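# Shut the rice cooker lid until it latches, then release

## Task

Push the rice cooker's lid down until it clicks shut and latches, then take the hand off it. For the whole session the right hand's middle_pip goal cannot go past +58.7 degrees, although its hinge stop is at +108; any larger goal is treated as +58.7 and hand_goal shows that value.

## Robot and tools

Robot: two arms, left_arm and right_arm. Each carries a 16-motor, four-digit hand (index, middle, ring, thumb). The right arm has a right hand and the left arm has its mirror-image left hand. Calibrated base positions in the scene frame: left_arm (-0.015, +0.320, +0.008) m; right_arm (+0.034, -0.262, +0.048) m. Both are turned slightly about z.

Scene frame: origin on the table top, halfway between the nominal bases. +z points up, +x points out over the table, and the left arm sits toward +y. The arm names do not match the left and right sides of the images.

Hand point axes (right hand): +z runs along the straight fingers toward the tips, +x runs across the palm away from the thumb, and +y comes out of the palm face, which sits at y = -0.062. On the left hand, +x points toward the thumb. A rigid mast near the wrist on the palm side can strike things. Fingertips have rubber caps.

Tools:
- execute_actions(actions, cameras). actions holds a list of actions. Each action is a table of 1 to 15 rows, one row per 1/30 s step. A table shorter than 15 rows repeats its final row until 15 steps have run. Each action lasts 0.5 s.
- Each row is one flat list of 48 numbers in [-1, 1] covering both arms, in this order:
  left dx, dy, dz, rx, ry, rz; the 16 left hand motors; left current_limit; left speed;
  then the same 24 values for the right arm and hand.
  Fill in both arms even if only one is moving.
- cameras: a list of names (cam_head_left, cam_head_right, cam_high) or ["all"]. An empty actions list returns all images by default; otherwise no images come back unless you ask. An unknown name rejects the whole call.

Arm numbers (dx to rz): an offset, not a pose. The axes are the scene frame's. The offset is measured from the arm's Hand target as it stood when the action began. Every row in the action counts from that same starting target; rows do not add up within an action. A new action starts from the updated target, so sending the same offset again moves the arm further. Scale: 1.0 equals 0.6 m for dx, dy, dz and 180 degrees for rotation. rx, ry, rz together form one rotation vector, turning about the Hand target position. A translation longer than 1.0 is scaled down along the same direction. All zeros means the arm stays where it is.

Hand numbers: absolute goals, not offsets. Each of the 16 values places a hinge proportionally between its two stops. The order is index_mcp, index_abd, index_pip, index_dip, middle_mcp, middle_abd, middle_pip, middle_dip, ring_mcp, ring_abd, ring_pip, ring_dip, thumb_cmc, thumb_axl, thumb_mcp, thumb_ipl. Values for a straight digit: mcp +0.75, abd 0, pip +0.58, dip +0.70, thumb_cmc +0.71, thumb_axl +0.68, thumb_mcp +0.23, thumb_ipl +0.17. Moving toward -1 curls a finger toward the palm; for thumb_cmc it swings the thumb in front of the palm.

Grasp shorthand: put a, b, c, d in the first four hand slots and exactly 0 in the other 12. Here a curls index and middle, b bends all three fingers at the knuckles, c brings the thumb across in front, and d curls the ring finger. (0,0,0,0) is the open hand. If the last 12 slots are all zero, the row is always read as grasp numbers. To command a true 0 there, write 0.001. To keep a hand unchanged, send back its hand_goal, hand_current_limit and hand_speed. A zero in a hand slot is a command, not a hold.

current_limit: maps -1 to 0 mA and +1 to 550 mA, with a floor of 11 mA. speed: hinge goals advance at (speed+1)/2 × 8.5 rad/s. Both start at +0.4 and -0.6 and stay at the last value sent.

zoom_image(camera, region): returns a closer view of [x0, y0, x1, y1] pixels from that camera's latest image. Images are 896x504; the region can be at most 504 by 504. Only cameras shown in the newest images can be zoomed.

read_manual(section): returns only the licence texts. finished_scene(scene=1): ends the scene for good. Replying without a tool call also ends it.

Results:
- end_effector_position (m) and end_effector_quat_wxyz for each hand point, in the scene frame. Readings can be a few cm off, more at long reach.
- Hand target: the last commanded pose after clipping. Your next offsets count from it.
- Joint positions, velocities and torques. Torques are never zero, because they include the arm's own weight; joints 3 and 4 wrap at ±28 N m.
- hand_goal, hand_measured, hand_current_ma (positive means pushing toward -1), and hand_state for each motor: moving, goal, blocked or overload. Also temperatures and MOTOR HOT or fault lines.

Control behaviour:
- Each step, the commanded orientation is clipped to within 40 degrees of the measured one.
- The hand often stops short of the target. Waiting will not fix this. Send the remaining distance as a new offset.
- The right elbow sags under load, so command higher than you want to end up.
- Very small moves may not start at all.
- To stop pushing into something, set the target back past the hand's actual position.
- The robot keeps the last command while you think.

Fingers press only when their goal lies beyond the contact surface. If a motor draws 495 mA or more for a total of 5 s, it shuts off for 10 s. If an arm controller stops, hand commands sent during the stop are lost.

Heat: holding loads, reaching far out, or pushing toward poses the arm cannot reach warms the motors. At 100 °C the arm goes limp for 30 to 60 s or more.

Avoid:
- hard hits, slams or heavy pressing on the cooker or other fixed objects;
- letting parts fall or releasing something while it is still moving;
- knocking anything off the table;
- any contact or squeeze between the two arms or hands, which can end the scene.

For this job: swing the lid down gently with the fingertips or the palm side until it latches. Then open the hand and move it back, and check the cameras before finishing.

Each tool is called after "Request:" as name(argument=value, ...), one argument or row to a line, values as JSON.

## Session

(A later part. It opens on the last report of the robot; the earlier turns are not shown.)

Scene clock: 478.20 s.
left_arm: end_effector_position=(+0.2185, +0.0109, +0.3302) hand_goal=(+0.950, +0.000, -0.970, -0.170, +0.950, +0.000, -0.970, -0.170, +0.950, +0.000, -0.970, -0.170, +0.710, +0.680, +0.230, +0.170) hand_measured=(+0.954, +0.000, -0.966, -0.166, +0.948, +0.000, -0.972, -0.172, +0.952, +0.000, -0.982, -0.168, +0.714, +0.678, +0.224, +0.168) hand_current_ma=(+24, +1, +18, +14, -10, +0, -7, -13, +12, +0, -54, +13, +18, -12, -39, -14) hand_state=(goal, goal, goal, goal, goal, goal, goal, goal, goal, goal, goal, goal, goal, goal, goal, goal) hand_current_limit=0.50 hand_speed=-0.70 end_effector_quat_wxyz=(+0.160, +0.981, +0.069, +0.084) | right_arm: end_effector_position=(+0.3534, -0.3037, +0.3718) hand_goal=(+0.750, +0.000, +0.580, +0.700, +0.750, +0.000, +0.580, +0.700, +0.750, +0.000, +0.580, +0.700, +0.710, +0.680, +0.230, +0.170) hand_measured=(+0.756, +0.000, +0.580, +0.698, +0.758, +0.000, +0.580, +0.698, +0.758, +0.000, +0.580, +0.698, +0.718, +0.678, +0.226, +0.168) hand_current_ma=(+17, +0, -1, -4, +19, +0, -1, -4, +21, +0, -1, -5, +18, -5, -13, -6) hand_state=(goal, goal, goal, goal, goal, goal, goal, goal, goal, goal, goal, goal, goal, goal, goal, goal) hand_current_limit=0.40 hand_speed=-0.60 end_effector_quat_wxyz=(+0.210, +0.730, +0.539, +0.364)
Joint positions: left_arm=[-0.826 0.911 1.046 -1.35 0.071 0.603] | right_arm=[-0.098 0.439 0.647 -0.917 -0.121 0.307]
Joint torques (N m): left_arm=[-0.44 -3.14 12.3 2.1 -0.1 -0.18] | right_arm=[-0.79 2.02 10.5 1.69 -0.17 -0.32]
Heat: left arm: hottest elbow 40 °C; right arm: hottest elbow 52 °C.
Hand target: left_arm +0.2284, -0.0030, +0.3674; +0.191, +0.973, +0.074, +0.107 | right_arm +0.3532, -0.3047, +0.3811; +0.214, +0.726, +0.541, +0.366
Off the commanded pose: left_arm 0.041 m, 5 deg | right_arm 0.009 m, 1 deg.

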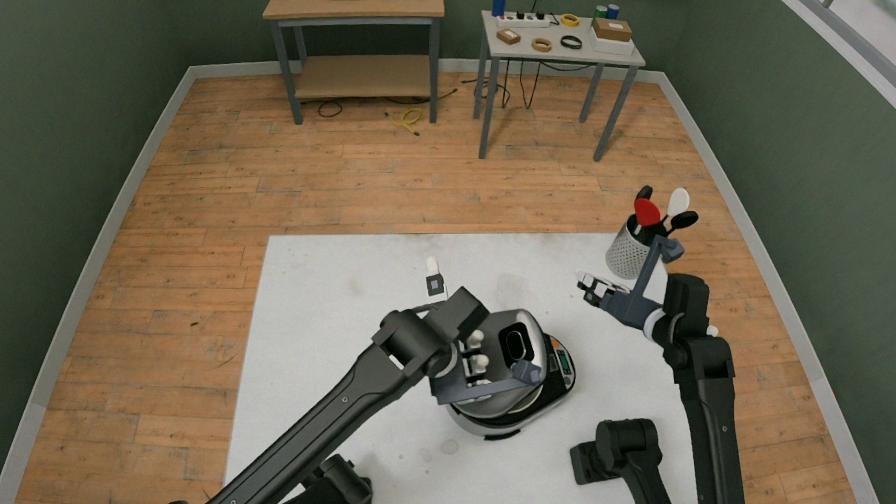

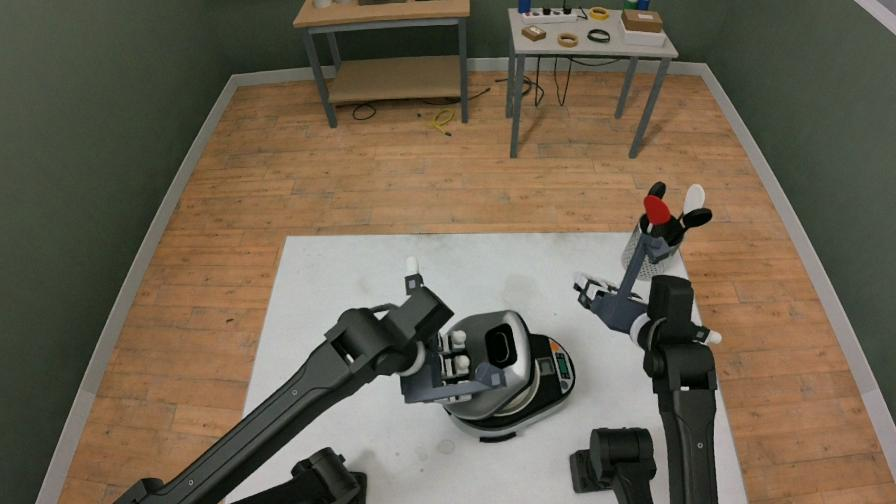

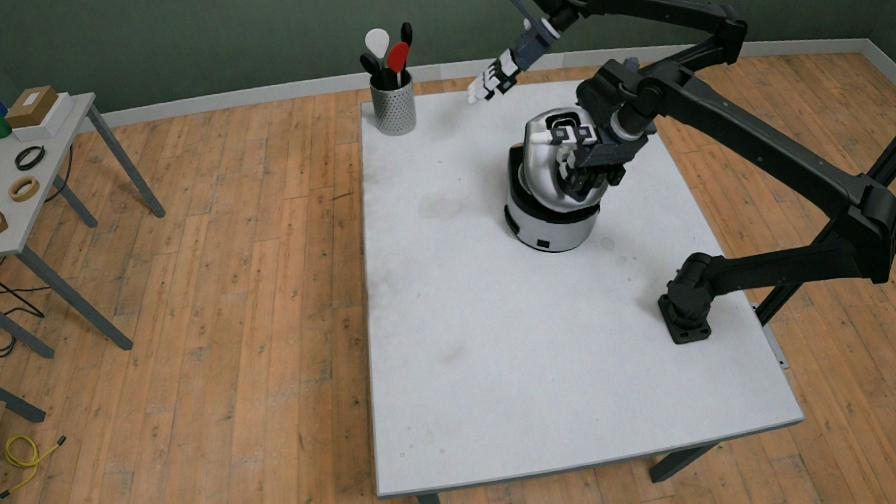

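Request:
execute_actions(
  actions=[
    [[0.008,-0.05,-0.01,0.03,0.02,0,0.95,0,-0.97,-0.17,0.95,0,-0.97,-0.17,0.95,0,-0.97,-0.17,0.71,0.68,0.23,0.17,0.5,-0.7,0,0,0,0,0,0,0,0,0,0,0,0,0,0,0,0,0,0,0,0,0,0,0.4,-0.6]],
    [[0.008,-0.05,-0.02,0.03,0.02,0,0.95,0,-0.97,-0.17,0.95,0,-0.97,-0.17,0.95,0,-0.97,-0.17,0.71,0.68,0.23,0.17,0.5,-0.7,0,0,0,0,0,0,0,0,0,0,0,0,0,0,0,0,0,0,0,0,0,0,0.4,-0.6]],
    [[0.004,-0.025,-0.03,0.02,0.01,0,0.95,0,-0.97,-0.17,0.95,0,-0.97,-0.17,0.95,0,-0.97,-0.17,0.71,0.68,0.23,0.17,0.5,-0.7,0,0,0,0,0,0,0,0,0,0,0,0,0,0,0,0,0,0,0,0,0,0,0.4,-0.6]],
  ],
  cameras=["all"],
)

Request:
zoom_image(
  camera="cam_head_right",
  region=[320, 230, 620, 450],
)

Request:
zoom_image(
  camera="cam_high",
  region=[460, 60, 740, 290],
)

Scene clock: 493.90 s.
left_arm: end_effector_position=(+0.2355, -0.0647, +0.3037) hand_goal=(+0.950, +0.000, -0.970, -0.170, +0.950, +0.000, -0.970, -0.170, +0.950, +0.000, -0.970, -0.170, +0.710, +0.680, +0.230, +0.170) hand_measured=(+0.952, +0.000, -0.966, -0.166, +0.950, +0.000, -0.970, -0.172, +0.946, +0.000, -0.976, -0.168, +0.714, +0.678, +0.224, +0.168) hand_current_ma=(+11, +1, +18, +14, +1, +0, -2, -13, -19, +3, -30, +13, +16, -12, -39, -14) hand_state=(goal, goal, goal, goal, goal, goal, goal, goal, goal, goal, goal, goal, goal, goal, goal, goal) hand_current_limit=0.50 hand_speed=-0.70 end_effector_quat_wxyz=(+0.041, +0.996, +0.072, +0.024) | right_arm: end_effector_position=(+0.3534, -0.3037, +0.3718) hand_goal=(+0.750, +0.000, +0.580, +0.700, +0.750, +0.000, +0.580, +0.700, +0.750, +0.000, +0.580, +0.700, +0.710, +0.680, +0.230, +0.170) hand_measured=(+0.756, +0.000, +0.580, +0.698, +0.758, +0.000, +0.580, +0.698, +0.758, +0.000, +0.580, +0.698, +0.718, +0.678, +0.226, +0.168) hand_current_ma=(+17, +0, -1, -4, +19, +0, -1, -4, +21, +0, -1, -5, +18, -5, -13, -6) hand_state=(goal, goal, goal, goal, goal, goal, goal, goal, goal, goal, goal, goal, goal, goal, goal, goal) hand_current_limit=0.40 hand_speed=-0.60 end_effector_quat_wxyz=(+0.210, +0.730, +0.539, +0.364)
Joint positions: left_arm=[-0.963 1.253 1.312 -1.534 0.002 0.476] | right_arm=[-0.098 0.439 0.647 -0.917 -0.121 0.307]
Joint torques (N m): left_arm=[-0.32 -7.59 11.77 0.32 -0.16 -0.15] | right_arm=[-0.79 2.2 10.52 1.66 -0.17 -0.34]
Motor temperatures (°C): left_arm=[27 28 42 25 24 25] | right_arm=[32 26 52 27 22 24]
Heat: left arm: hottest elbow 42 °C; right arm: hottest elbow 52 °C.
Hand target: left_arm +0.2404, -0.0780, +0.3314; +0.061, +0.995, +0.075, +0.039 | right_arm +0.3532, -0.3047, +0.3811; +0.214, +0.726, +0.541, +0.366
Off the commanded pose: left_arm 0.031 m, 3 deg | right_arm 0.009 m, 1 deg.

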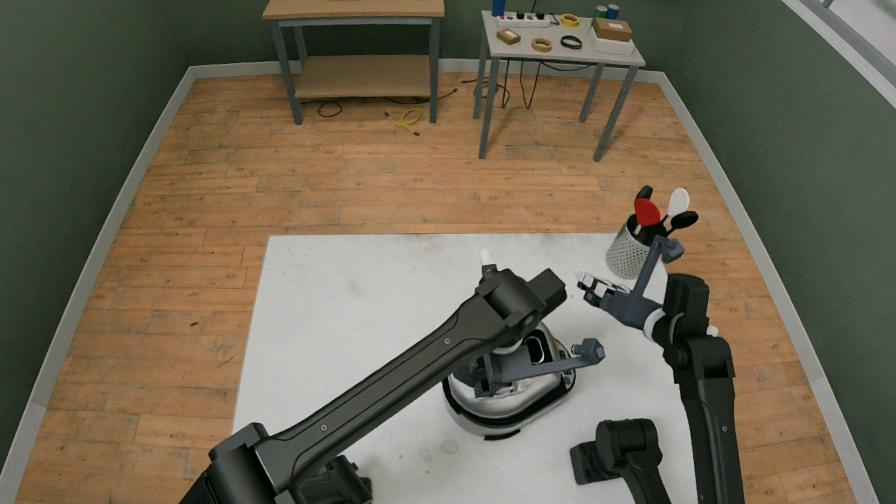

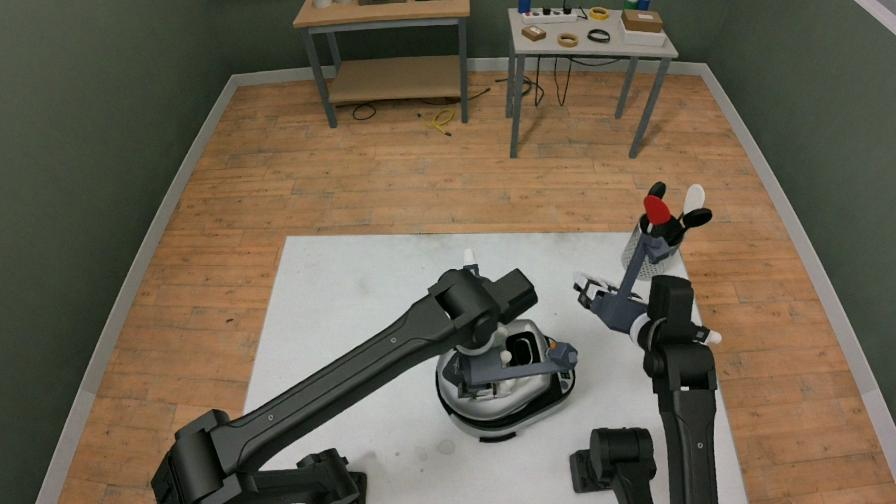

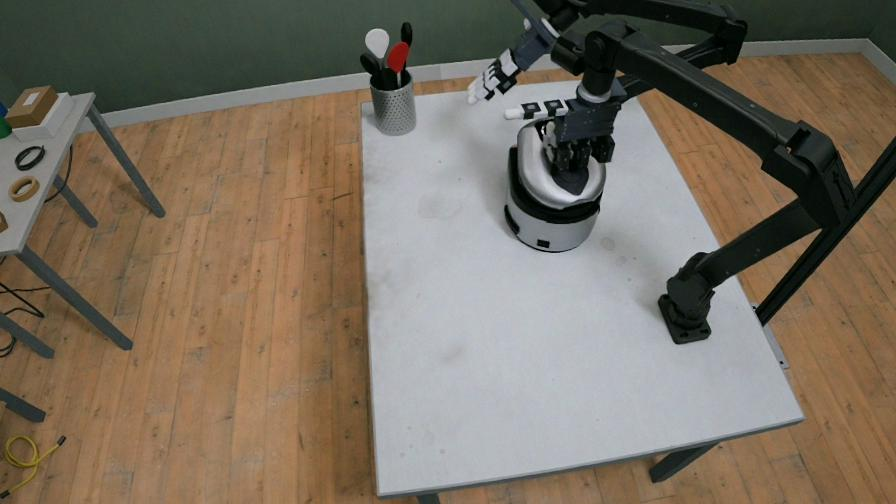

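Scaled by 1.680.

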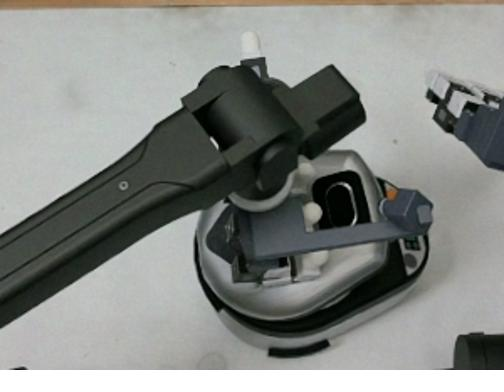

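Scaled by 1.800.

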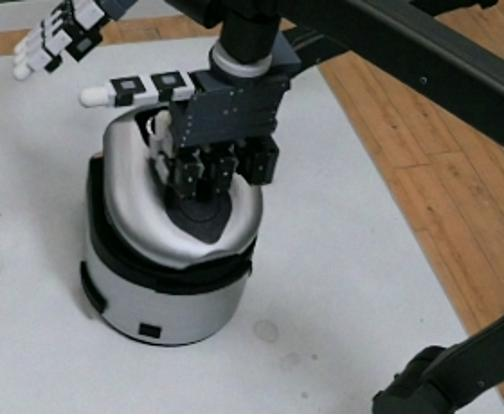

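Request:
execute_actions(
  actions=[
    [[0.004,-0.05,0.01,0,0,0,0.95,0,-0.97,-0.17,0.95,0,-0.97,-0.17,0.95,0,-0.97,-0.17,0.71,0.68,0.23,0.17,0.5,-0.7,0,0,0,0,0,0,0,0,0,0,0,0,0,0,0,0,0,0,0,0,0,0,0.4,-0.6]],
    [[0,-0.01,-0.03,0,0,0,0.95,0,-0.97,-0.17,0.95,0,-0.97,-0.17,0.95,0,-0.97,-0.17,0.71,0.68,0.23,0.17,0.5,-0.7,0,0,0,0,0,0,0,0,0,0,0,0,0,0,0,0,0,0,0,0,0,0,0.4,-0.6]],
    [[0,0,-0.03,0,0,0,0.95,0,-0.97,-0.17,0.95,0,-0.97,-0.17,0.95,0,-0.97,-0.17,0.71,0.68,0.23,0.17,0.5,-0.7,0,0,0,0,0,0,0,0,0,0,0,0,0,0,0,0,0,0,0,0,0,0,0.4,-0.6]],
  ],
  cameras=["all"],
)

Request:
zoom_image(
  camera="cam_head_right",
  region=[320, 230, 620, 450],
)

Request:
zoom_image(
  camera="cam_high",
  region=[460, 60, 740, 290],
)

Scene clock: 527.60 s.
left_arm: end_effector_position=(+0.2417, -0.1074, +0.3065) hand_goal=(+0.950, +0.000, -0.970, -0.170, +0.950, +0.000, -0.970, -0.170, +0.950, +0.000, -0.970, -0.170, +0.710, +0.680, +0.230, +0.170) hand_measured=(+0.952, +0.000, -0.966, -0.166, +0.946, +0.000, -0.976, -0.172, +0.950, +0.000, -0.970, -0.168, +0.712, +0.678, +0.224, +0.168) hand_current_ma=(+9, +1, +18, +14, -21, +0, -27, -13, -3, +3, -2, +13, +12, -12, -39, -14) hand_state=(goal, goal, goal, goal, goal, goal, goal, goal, goal, goal, goal, goal, goal, goal, goal, goal) hand_current_limit=0.50 hand_speed=-0.70 end_effector_quat_wxyz=(+0.060, +0.995, +0.071, +0.036) | right_arm: end_effector_position=(+0.3534, -0.3037, +0.3718) hand_goal=(+0.750, +0.000, +0.580, +0.700, +0.750, +0.000, +0.580, +0.700, +0.750, +0.000, +0.580, +0.700, +0.710, +0.680, +0.230, +0.170) hand_measured=(+0.756, +0.000, +0.580, +0.698, +0.758, +0.000, +0.580, +0.698, +0.758, +0.000, +0.580, +0.698, +0.718, +0.678, +0.226, +0.168) hand_current_ma=(+17, +0, -1, -4, +19, +0, -1, -4, +21, +0, -1, -5, +18, -5, -13, -6) hand_state=(goal, goal, goal, goal, goal, goal, goal, goal, goal, goal, goal, goal, goal, goal, goal, goal) hand_current_limit=0.40 hand_speed=-0.60 end_effector_quat_wxyz=(+0.210, +0.730, +0.539, +0.364)
Joint positions: left_arm=[-1.013 1.326 1.371 -1.476 -0.006 0.428] | right_arm=[-0.098 0.439 0.647 -0.917 -0.121 0.307]
Joint torques (N m): left_arm=[-0.26 -8.76 6.9 1.5 -0.16 -0.17] | right_arm=[-0.85 2.02 10.51 1.69 -0.18 -0.33]
Motor temperatures (°C): left_arm=[27 28 47 25 23 25] | right_arm=[32 26 52 27 22 24]
Heat: left arm: hottest elbow 47 °C; right arm: hottest elbow 52 °C.
Hand target: left_arm +0.2428, -0.1140, +0.3014; +0.061, +0.995, +0.075, +0.039 | right_arm +0.3532, -0.3047, +0.3811; +0.214, +0.726, +0.541, +0.366
Off the commanded pose: left_arm 0.008 m, 1 deg | right_arm 0.009 m, 1 deg.

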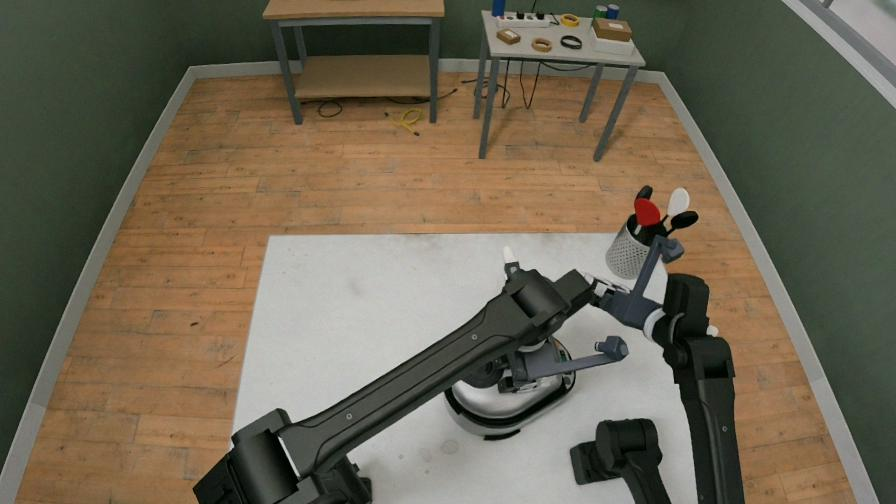

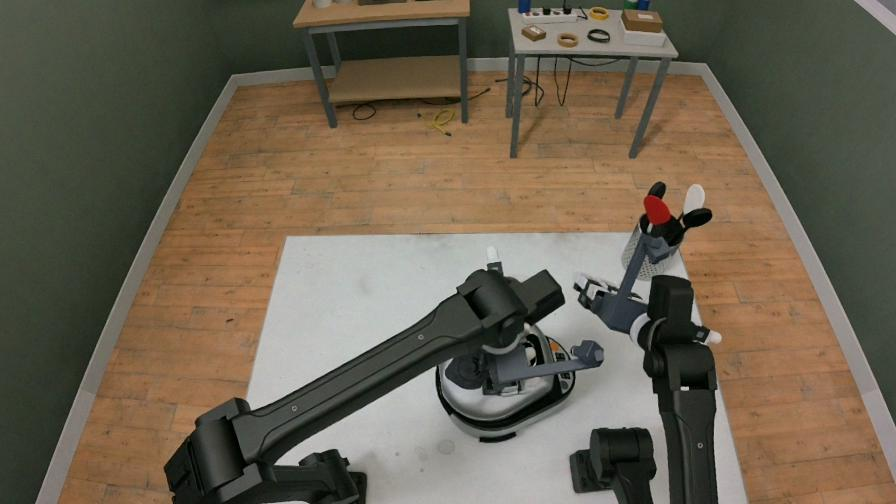

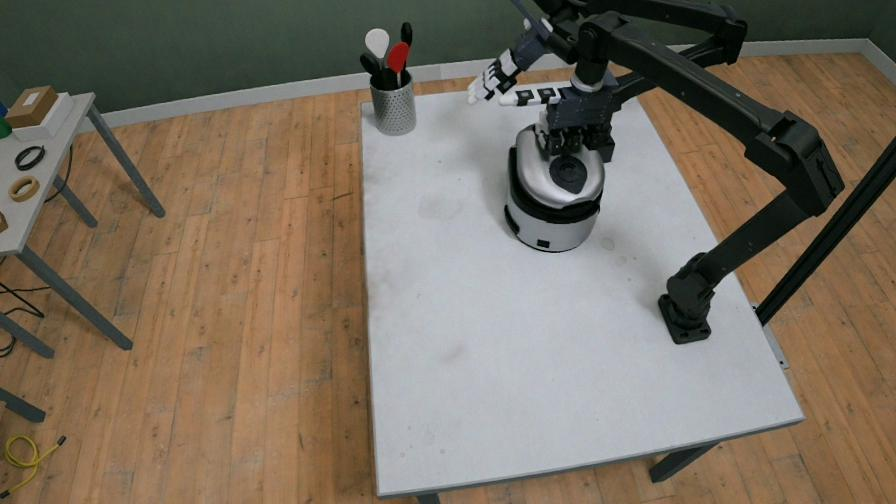

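Scaled by 1.680.

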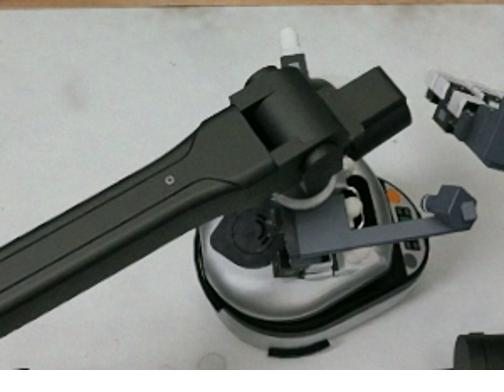

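Scaled by 1.800.

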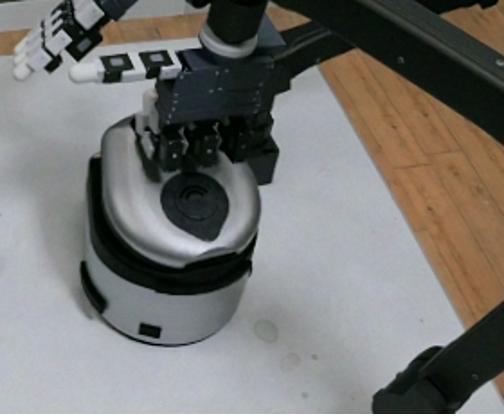

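Request:
execute_actions(
  actions=[
    [[0,0,-0.03,0,0,0,0.95,0,-0.97,-0.17,0.95,0,-0.97,-0.17,0.95,0,-0.97,-0.17,0.71,0.68,0.23,0.17,0.5,-0.7,0,0,0,0,0,0,0,0,0,0,0,0,0,0,0,0,0,0,0,0,0,0,0.4,-0.6]],
    [[0,0,-0.03,0,0,0,0.95,0,-0.97,-0.17,0.95,0,-0.97,-0.17,0.95,0,-0.97,-0.17,0.71,0.68,0.23,0.17,0.5,-0.7,0,0,0,0,0,0,0,0,0,0,0,0,0,0,0,0,0,0,0,0,0,0,0.4,-0.6]],
  ],
  cameras=["all"],
)

Request:
zoom_image(
  camera="cam_high",
  region=[460, 60, 740, 290],
)

Request:
zoom_image(
  camera="cam_head_right",
  region=[320, 230, 620, 450],
)

Scene clock: 539.23 s.
left_arm: end_effector_position=(+0.2408, -0.1107, +0.2742) hand_goal=(+0.950, +0.000, -0.970, -0.170, +0.950, +0.000, -0.970, -0.170, +0.950, +0.000, -0.970, -0.170, +0.710, +0.680, +0.230, +0.170) hand_measured=(+0.952, +0.000, -0.966, -0.166, +0.948, +0.000, -0.970, -0.172, +0.936, +0.002, -0.982, -0.168, +0.712, +0.678, +0.224, +0.168) hand_current_ma=(+9, +1, +18, +14, -14, -1, -2, -13, -74, +7, -61, +13, +12, -12, -39, -14) hand_state=(goal, goal, goal, goal, goal, goal, goal, goal, goal, goal, goal, goal, goal, goal, goal, goal) hand_current_limit=0.50 hand_speed=-0.70 end_effector_quat_wxyz=(+0.065, +0.995, +0.072, +0.037) | right_arm: end_effector_position=(+0.3534, -0.3037, +0.3718) hand_goal=(+0.750, +0.000, +0.580, +0.700, +0.750, +0.000, +0.580, +0.700, +0.750, +0.000, +0.580, +0.700, +0.710, +0.680, +0.230, +0.170) hand_measured=(+0.756, +0.000, +0.580, +0.698, +0.758, +0.000, +0.580, +0.698, +0.758, +0.000, +0.580, +0.698, +0.718, +0.678, +0.226, +0.168) hand_current_ma=(+17, +0, -1, -4, +19, +0, -1, -4, +21, +0, -1, -5, +18, -5, -13, -6) hand_state=(goal, goal, goal, goal, goal, goal, goal, goal, goal, goal, goal, goal, goal, goal, goal, goal) hand_current_limit=0.40 hand_speed=-0.60 end_effector_quat_wxyz=(+0.210, +0.730, +0.539, +0.364)
Joint positions: left_arm=[-1.02 1.326 1.284 -1.379 -0.005 0.419] | right_arm=[-0.098 0.439 0.647 -0.917 -0.121 0.307]
Joint torques (N m): left_arm=[-0.21 -9.11 6.53 1.4 -0.19 -0.14] | right_arm=[-0.85 2.08 10.51 1.66 -0.17 -0.32]
Heat: left arm: hottest elbow 45 °C; right arm: hottest elbow 53 °C.
Hand target: left_arm +0.2428, -0.1140, +0.2654; +0.061, +0.995, +0.075, +0.039 | right_arm +0.3532, -0.3047, +0.3811; +0.214, +0.726, +0.541, +0.366
Off the commanded pose: left_arm 0.010 m, 1 deg | right_arm 0.009 m, 1 deg.

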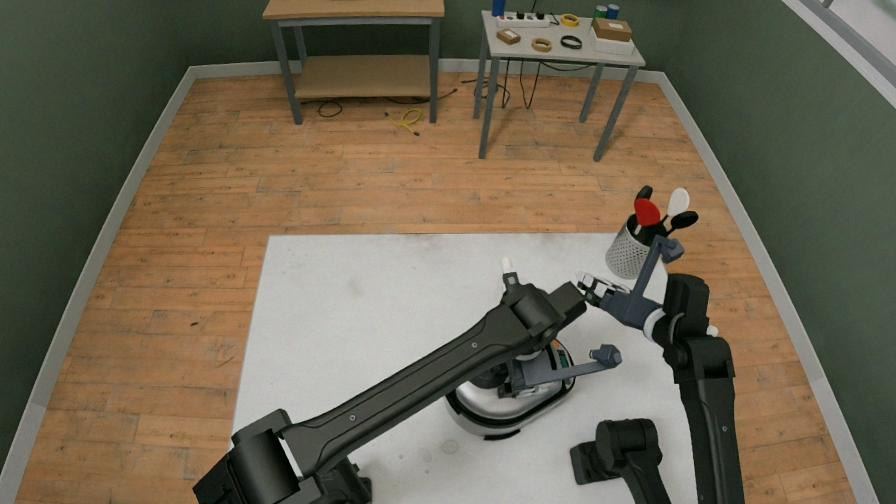

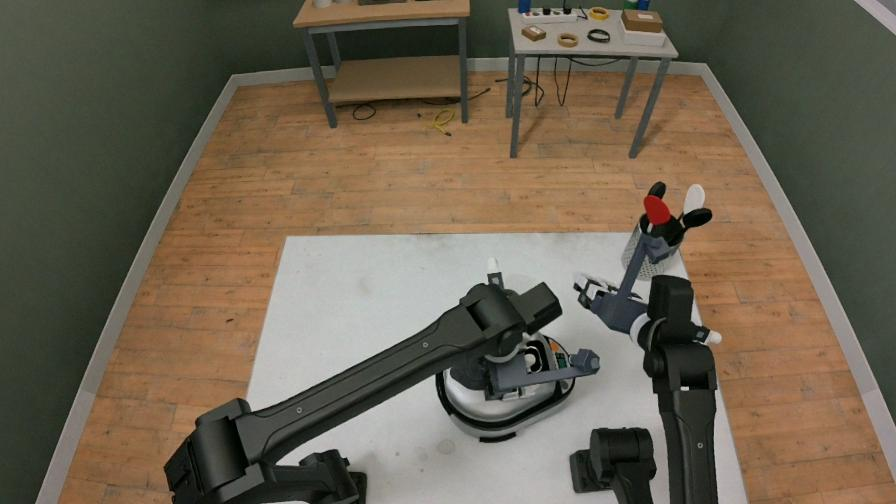

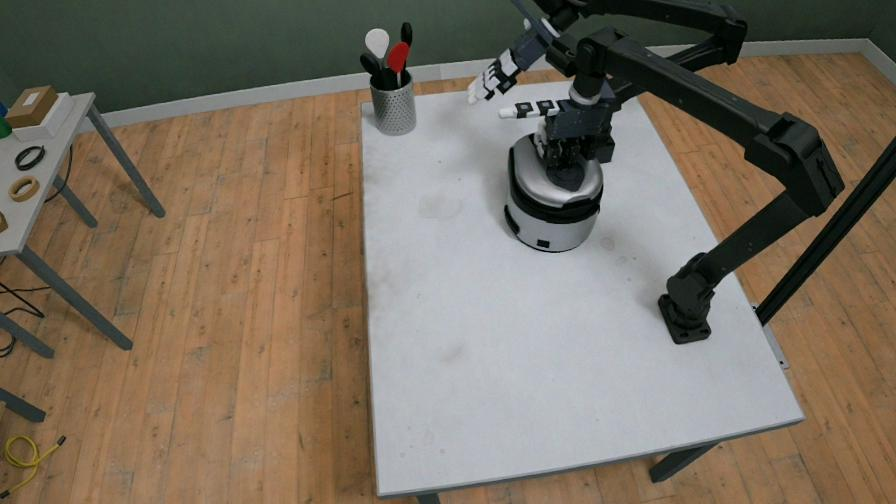

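Scaled by 1.800.

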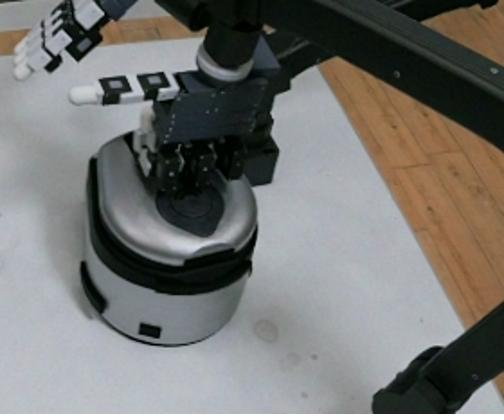

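Scaled by 1.680.

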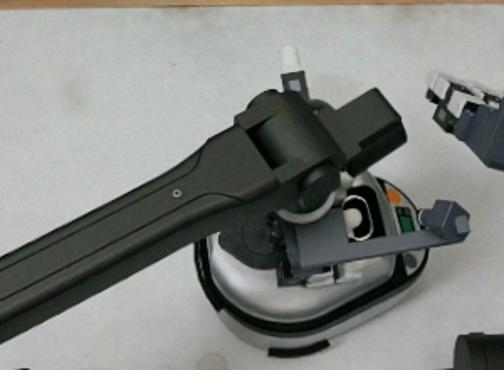

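Request:
execute_actions(
  actions=[
    [[0,0,-0.03,0,0,0,0.95,0,-0.97,-0.17,0.95,0,-0.97,-0.17,0.95,0,-0.97,-0.17,0.71,0.68,0.23,0.17,0.5,-0.7,0,0,0,0,0,0,0,0,0,0,0,0,0,0,0,0,0,0,0,0,0,0,0.4,-0.6]],
    [[0,0,-0.03,0,0,0,0.95,0,-0.97,-0.17,0.95,0,-0.97,-0.17,0.95,0,-0.97,-0.17,0.71,0.68,0.23,0.17,0.5,-0.7,0,0,0,0,0,0,0,0,0,0,0,0,0,0,0,0,0,0,0,0,0,0,0.4,-0.6]],
  ],
  cameras=["all"],
)

Request:
zoom_image(
  camera="cam_high",
  region=[460, 60, 740, 290],
)

Request:
zoom_image(
  camera="cam_head_right",
  region=[320, 230, 620, 450],
)

Scene clock: 561.60 s.
left_arm: end_effector_position=(+0.2402, -0.1123, +0.2617) hand_goal=(+0.950, +0.000, -0.970, -0.170, +0.950, +0.000, -0.970, -0.170, +0.950, +0.000, -0.970, -0.170, +0.710, +0.680, +0.230, +0.170) hand_measured=(+0.952, +0.000, -0.966, -0.166, +0.948, -0.002, -0.982, -0.172, +0.930, +0.006, -0.998, -0.168, +0.712, +0.678, +0.224, +0.168) hand_current_ma=(+9, +1, +18, +14, -14, -6, -61, -13, -99, +24, -138, +13, +12, -12, -39, -14) hand_state=(goal, goal, goal, goal, goal, goal, goal, goal, goal, goal, blocked, goal, goal, goal, goal, goal) hand_current_limit=0.50 hand_speed=-0.70 end_effector_quat_wxyz=(+0.082, +0.993, +0.069, +0.044) | right_arm: end_effector_position=(+0.3534, -0.3037, +0.3718) hand_goal=(+0.750, +0.000, +0.580, +0.700, +0.750, +0.000, +0.580, +0.700, +0.750, +0.000, +0.580, +0.700, +0.710, +0.680, +0.230, +0.170) hand_measured=(+0.756, +0.000, +0.580, +0.698, +0.758, +0.000, +0.580, +0.698, +0.758, +0.000, +0.580, +0.698, +0.718, +0.678, +0.226, +0.168) hand_current_ma=(+17, +0, -1, -4, +19, +0, -1, -4, +21, +0, -1, -5, +18, -5, -13, -6) hand_state=(goal, goal, goal, goal, goal, goal, goal, goal, goal, goal, goal, goal, goal, goal, goal, goal) hand_current_limit=0.40 hand_speed=-0.60 end_effector_quat_wxyz=(+0.210, +0.730, +0.539, +0.364)
Joint positions: left_arm=[-1.02 1.31 1.223 -1.296 0 0.425] | right_arm=[-0.098 0.439 0.647 -0.917 -0.121 0.307]
Joint torques (N m): left_arm=[-0.03 -6.77 4.9 2 -0.35 -0.15] | right_arm=[-0.62 2.02 10.51 1.66 -0.18 -0.33]
Motor temperatures (°C): left_arm=[27 28 41 25 23 25] | right_arm=[32 26 53 27 22 24]
Heat: left arm: hottest elbow 41 °C; right arm: hottest elbow 53 °C.
Hand target: left_arm +0.2428, -0.1140, +0.2294; +0.061, +0.995, +0.075, +0.039 | right_arm +0.3532, -0.3047, +0.3811; +0.214, +0.726, +0.541, +0.366
Off the commanded pose: left_arm 0.032 m, 3 deg | right_arm 0.009 m, 1 deg.

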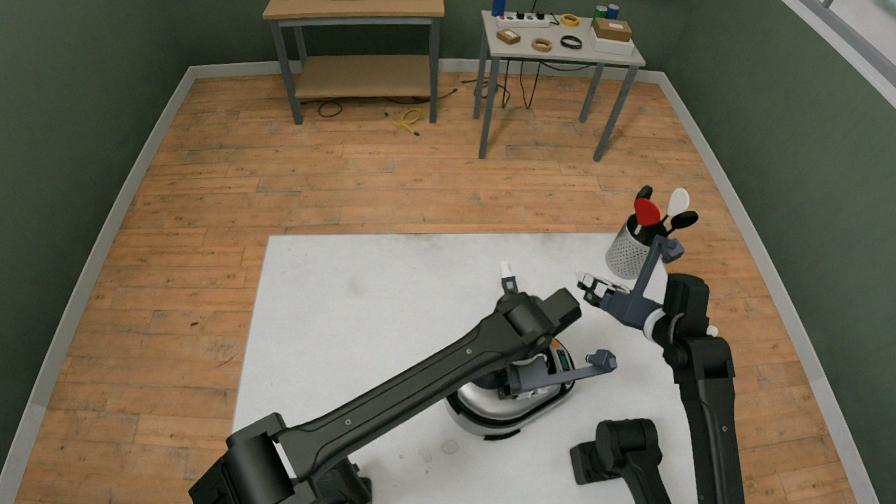

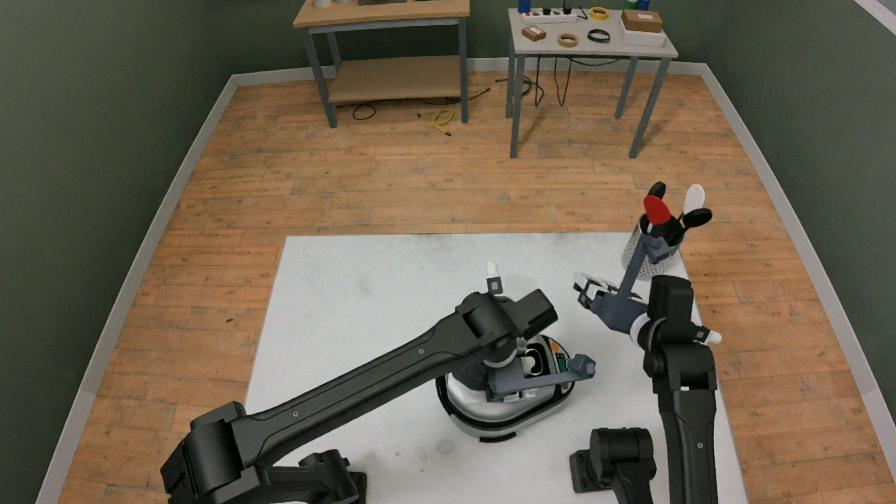

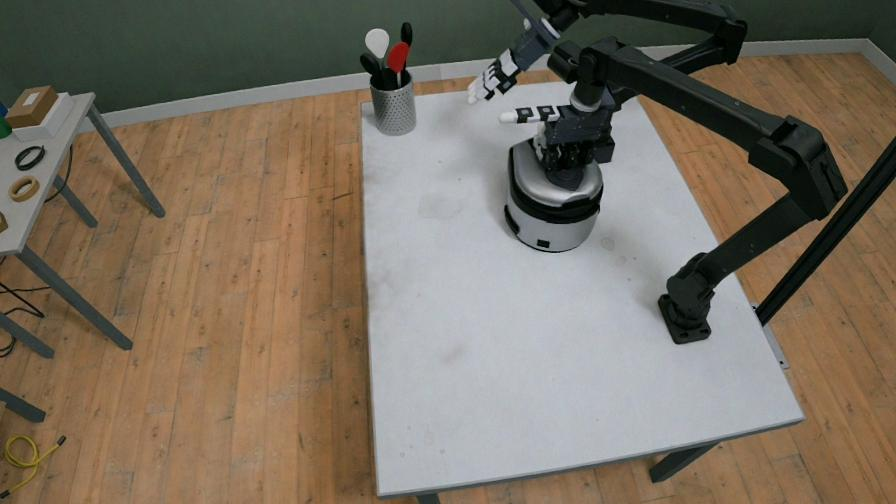

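Scaled by 1.800.

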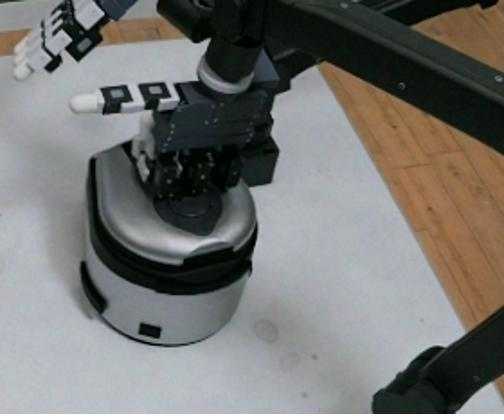

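Scaled by 1.680.

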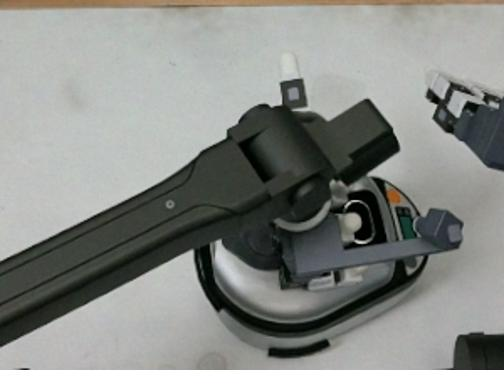

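Request:
execute_actions(
  actions=[
    [[0,0,-0.03,0,0,0,0.95,0,-0.97,-0.17,0.95,0,-0.97,-0.17,0.95,0,-0.97,-0.17,0.71,0.68,0.23,0.17,0.5,-0.7,0,0,0,0,0,0,0,0,0,0,0,0,0,0,0,0,0,0,0,0,0,0,0.4,-0.6]],
    [[0,0,-0.03,0,0,0,0.95,0,-0.97,-0.17,0.95,0,-0.97,-0.17,0.95,0,-0.97,-0.17,0.71,0.68,0.23,0.17,0.5,-0.7,0,0,0,0,0,0,0,0,0,0,0,0,0,0,0,0,0,0,0,0,0,0,0.4,-0.6]],
  ],
  cameras=["cam_high","cam_head_right"],
)

Request:
zoom_image(
  camera="cam_high",
  region=[490, 110, 630, 270],
)

Scene clock: 576.33 s.
left_arm: end_effector_position=(+0.2392, -0.1141, +0.2630) hand_goal=(+0.950, +0.000, -0.970, -0.170, +0.950, +0.000, -0.970, -0.170, +0.950, +0.000, -0.970, -0.170, +0.710, +0.680, +0.230, +0.170) hand_measured=(+0.952, +0.000, -0.966, -0.166, +0.944, -0.004, -0.988, -0.172, +0.916, +0.008, -0.998, -0.168, +0.712, +0.678, +0.224, +0.168) hand_current_ma=(+9, +1, +18, +14, -30, -18, -87, -13, -171, +37, -138, +13, +12, -12, -39, -14) hand_state=(goal, goal, goal, goal, goal, goal, goal, goal, blocked, goal, blocked, goal, goal, goal, goal, goal) hand_current_limit=0.50 hand_speed=-0.70 end_effector_quat_wxyz=(+0.116, +0.989, +0.067, +0.059) | right_arm: end_effector_position=(+0.3534, -0.3037, +0.3718) hand_goal=(+0.750, +0.000, +0.580, +0.700, +0.750, +0.000, +0.580, +0.700, +0.750, +0.000, +0.580, +0.700, +0.710, +0.680, +0.230, +0.170) hand_measured=(+0.756, +0.000, +0.580, +0.698, +0.758, +0.000, +0.580, +0.698, +0.758, +0.000, +0.580, +0.698, +0.718, +0.678, +0.226, +0.168) hand_current_ma=(+17, +0, -1, -4, +19, +0, -1, -4, +21, +0, -1, -5, +18, -5, -13, -6) hand_state=(goal, goal, goal, goal, goal, goal, goal, goal, goal, goal, goal, goal, goal, goal, goal, goal) hand_current_limit=0.40 hand_speed=-0.60 end_effector_quat_wxyz=(+0.210, +0.730, +0.539, +0.364)
Joint positions: left_arm=[-1.021 1.271 1.164 -1.203 0.006 0.425] | right_arm=[-0.098 0.439 0.647 -0.917 -0.121 0.307]
Joint torques (N m): left_arm=[0.15 -2.43 3.07 1.89 -0.63 -0.12] | right_arm=[-0.62 2.08 10.52 1.69 -0.17 -0.33]
Heat: left arm: hottest elbow 40 °C; right arm: hottest elbow 53 °C.
Hand target: left_arm +0.2428, -0.1140, +0.1934; +0.061, +0.995, +0.075, +0.039 | right_arm +0.3532, -0.3047, +0.3811; +0.214, +0.726, +0.541, +0.366
Off the commanded pose: left_arm 0.070 m, 7 deg | right_arm 0.009 m, 1 deg.
Images, in order (width x height): cam_head_right 896x504, cam_high 896x504.

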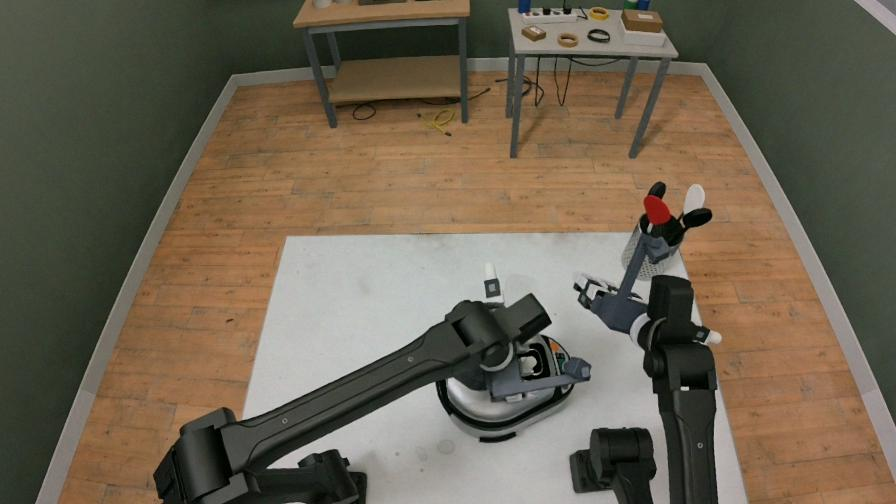

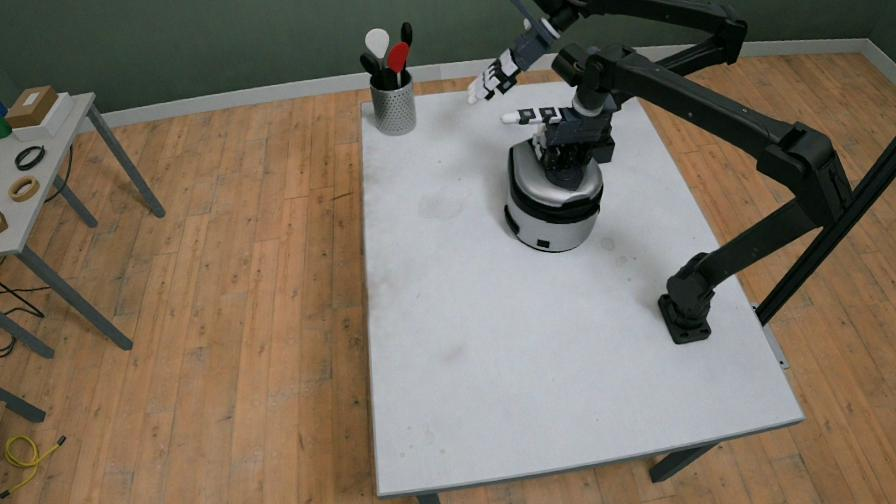

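Scaled by 3.150.

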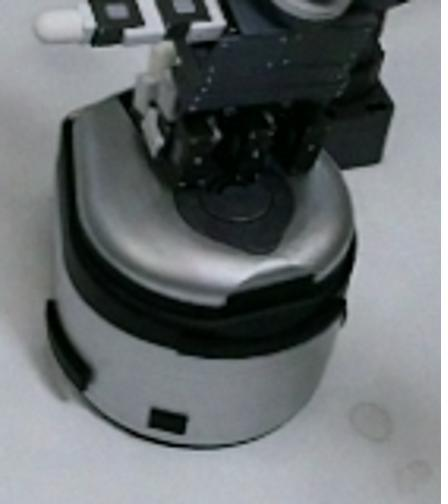

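Request:
execute_actions(
  actions=[
    [[0,0,-0.03,0,0,0,0.95,0,-0.97,-0.17,0.95,0,-0.97,-0.17,0.95,0,-0.97,-0.17,0.71,0.68,0.23,0.17,0.5,-0.7,0,0,0,0,0,0,0,0,0,0,0,0,0,0,0,0,0,0,0,0,0,0,0.4,-0.6]],
  ],
  cameras=["cam_high","cam_head_right"],
)

Request:
zoom_image(
  camera="cam_high",
  region=[490, 110, 630, 270],
)

Scene clock: 589.37 s.
left_arm: end_effector_position=(+0.2383, -0.1137, +0.2642) hand_goal=(+0.950, +0.000, -0.970, -0.170, +0.950, +0.000, -0.970, -0.170, +0.950, +0.000, -0.970, -0.170, +0.710, +0.680, +0.230, +0.170) hand_measured=(+0.952, +0.000, -0.966, -0.166, +0.948, -0.004, -0.988, -0.172, +0.926, +0.010, -0.998, -0.168, +0.712, +0.678, +0.224, +0.168) hand_current_ma=(+9, +1, +18, +14, -5, -20, -85, -13, -121, +40, -138, +13, +12, -12, -39, -14) hand_state=(goal, goal, goal, goal, goal, goal, goal, goal, blocked, goal, blocked, goal, goal, goal, goal, goal) hand_current_limit=0.50 hand_speed=-0.70 end_effector_quat_wxyz=(+0.132, +0.987, +0.067, +0.066) | right_arm: end_effector_position=(+0.3534, -0.3037, +0.3718) hand_goal=(+0.750, +0.000, +0.580, +0.700, +0.750, +0.000, +0.580, +0.700, +0.750, +0.000, +0.580, +0.700, +0.710, +0.680, +0.230, +0.170) hand_measured=(+0.756, +0.000, +0.580, +0.698, +0.758, +0.000, +0.580, +0.698, +0.758, +0.000, +0.580, +0.698, +0.718, +0.678, +0.226, +0.168) hand_current_ma=(+17, +0, -1, -4, +19, +0, -1, -4, +21, +0, -1, -5, +18, -5, -13, -6) hand_state=(goal, goal, goal, goal, goal, goal, goal, goal, goal, goal, goal, goal, goal, goal, goal, goal) hand_current_limit=0.40 hand_speed=-0.60 end_effector_quat_wxyz=(+0.210, +0.730, +0.539, +0.364)
Joint positions: left_arm=[-1.021 1.251 1.137 -1.161 0.009 0.425] | right_arm=[-0.098 0.439 0.647 -0.917 -0.121 0.307]
Joint torques (N m): left_arm=[0.03 -1.32 2.24 2.06 -0.72 -0.11] | right_arm=[-0.67 2.08 10.52 1.66 -0.16 -0.34]
Heat: left arm: hottest elbow 38 °C; right arm: hottest elbow 53 °C.
Hand target: left_arm +0.2428, -0.1140, +0.1754; +0.061, +0.995, +0.075, +0.039 | right_arm +0.3532, -0.3047, +0.3811; +0.214, +0.726, +0.541, +0.366
Off the commanded pose: left_arm 0.089 m, 9 deg | right_arm 0.009 m, 1 deg.
Images, in order (width x height): cam_head_right 896x504, cam_high 896x504.

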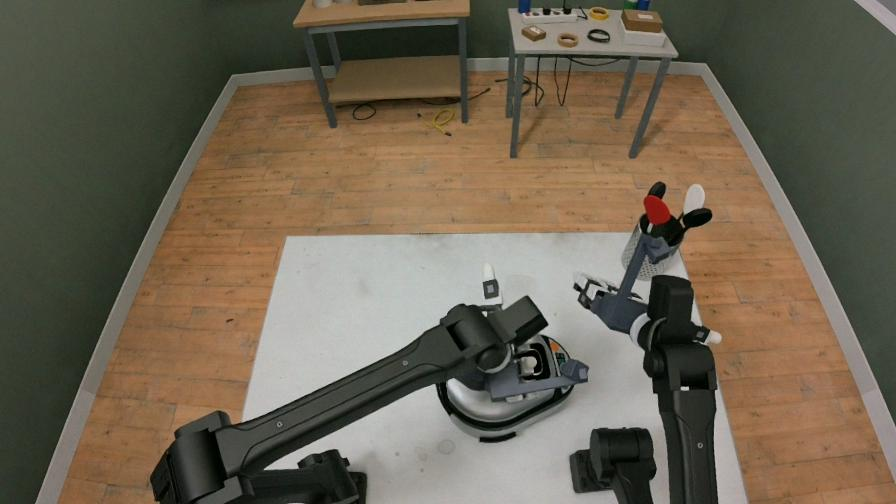

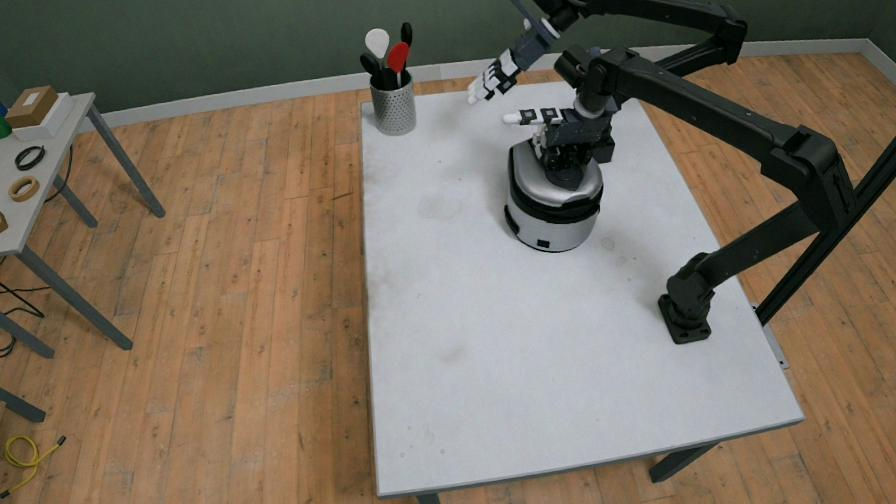

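Scaled by 3.150.

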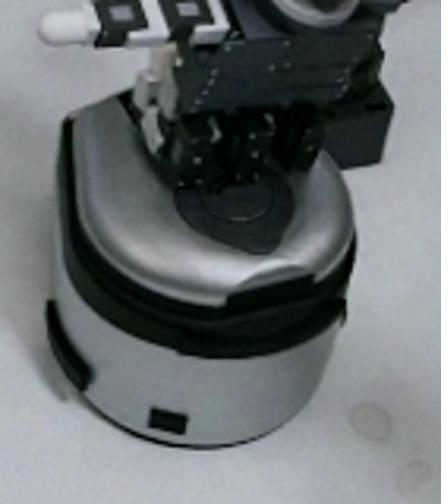

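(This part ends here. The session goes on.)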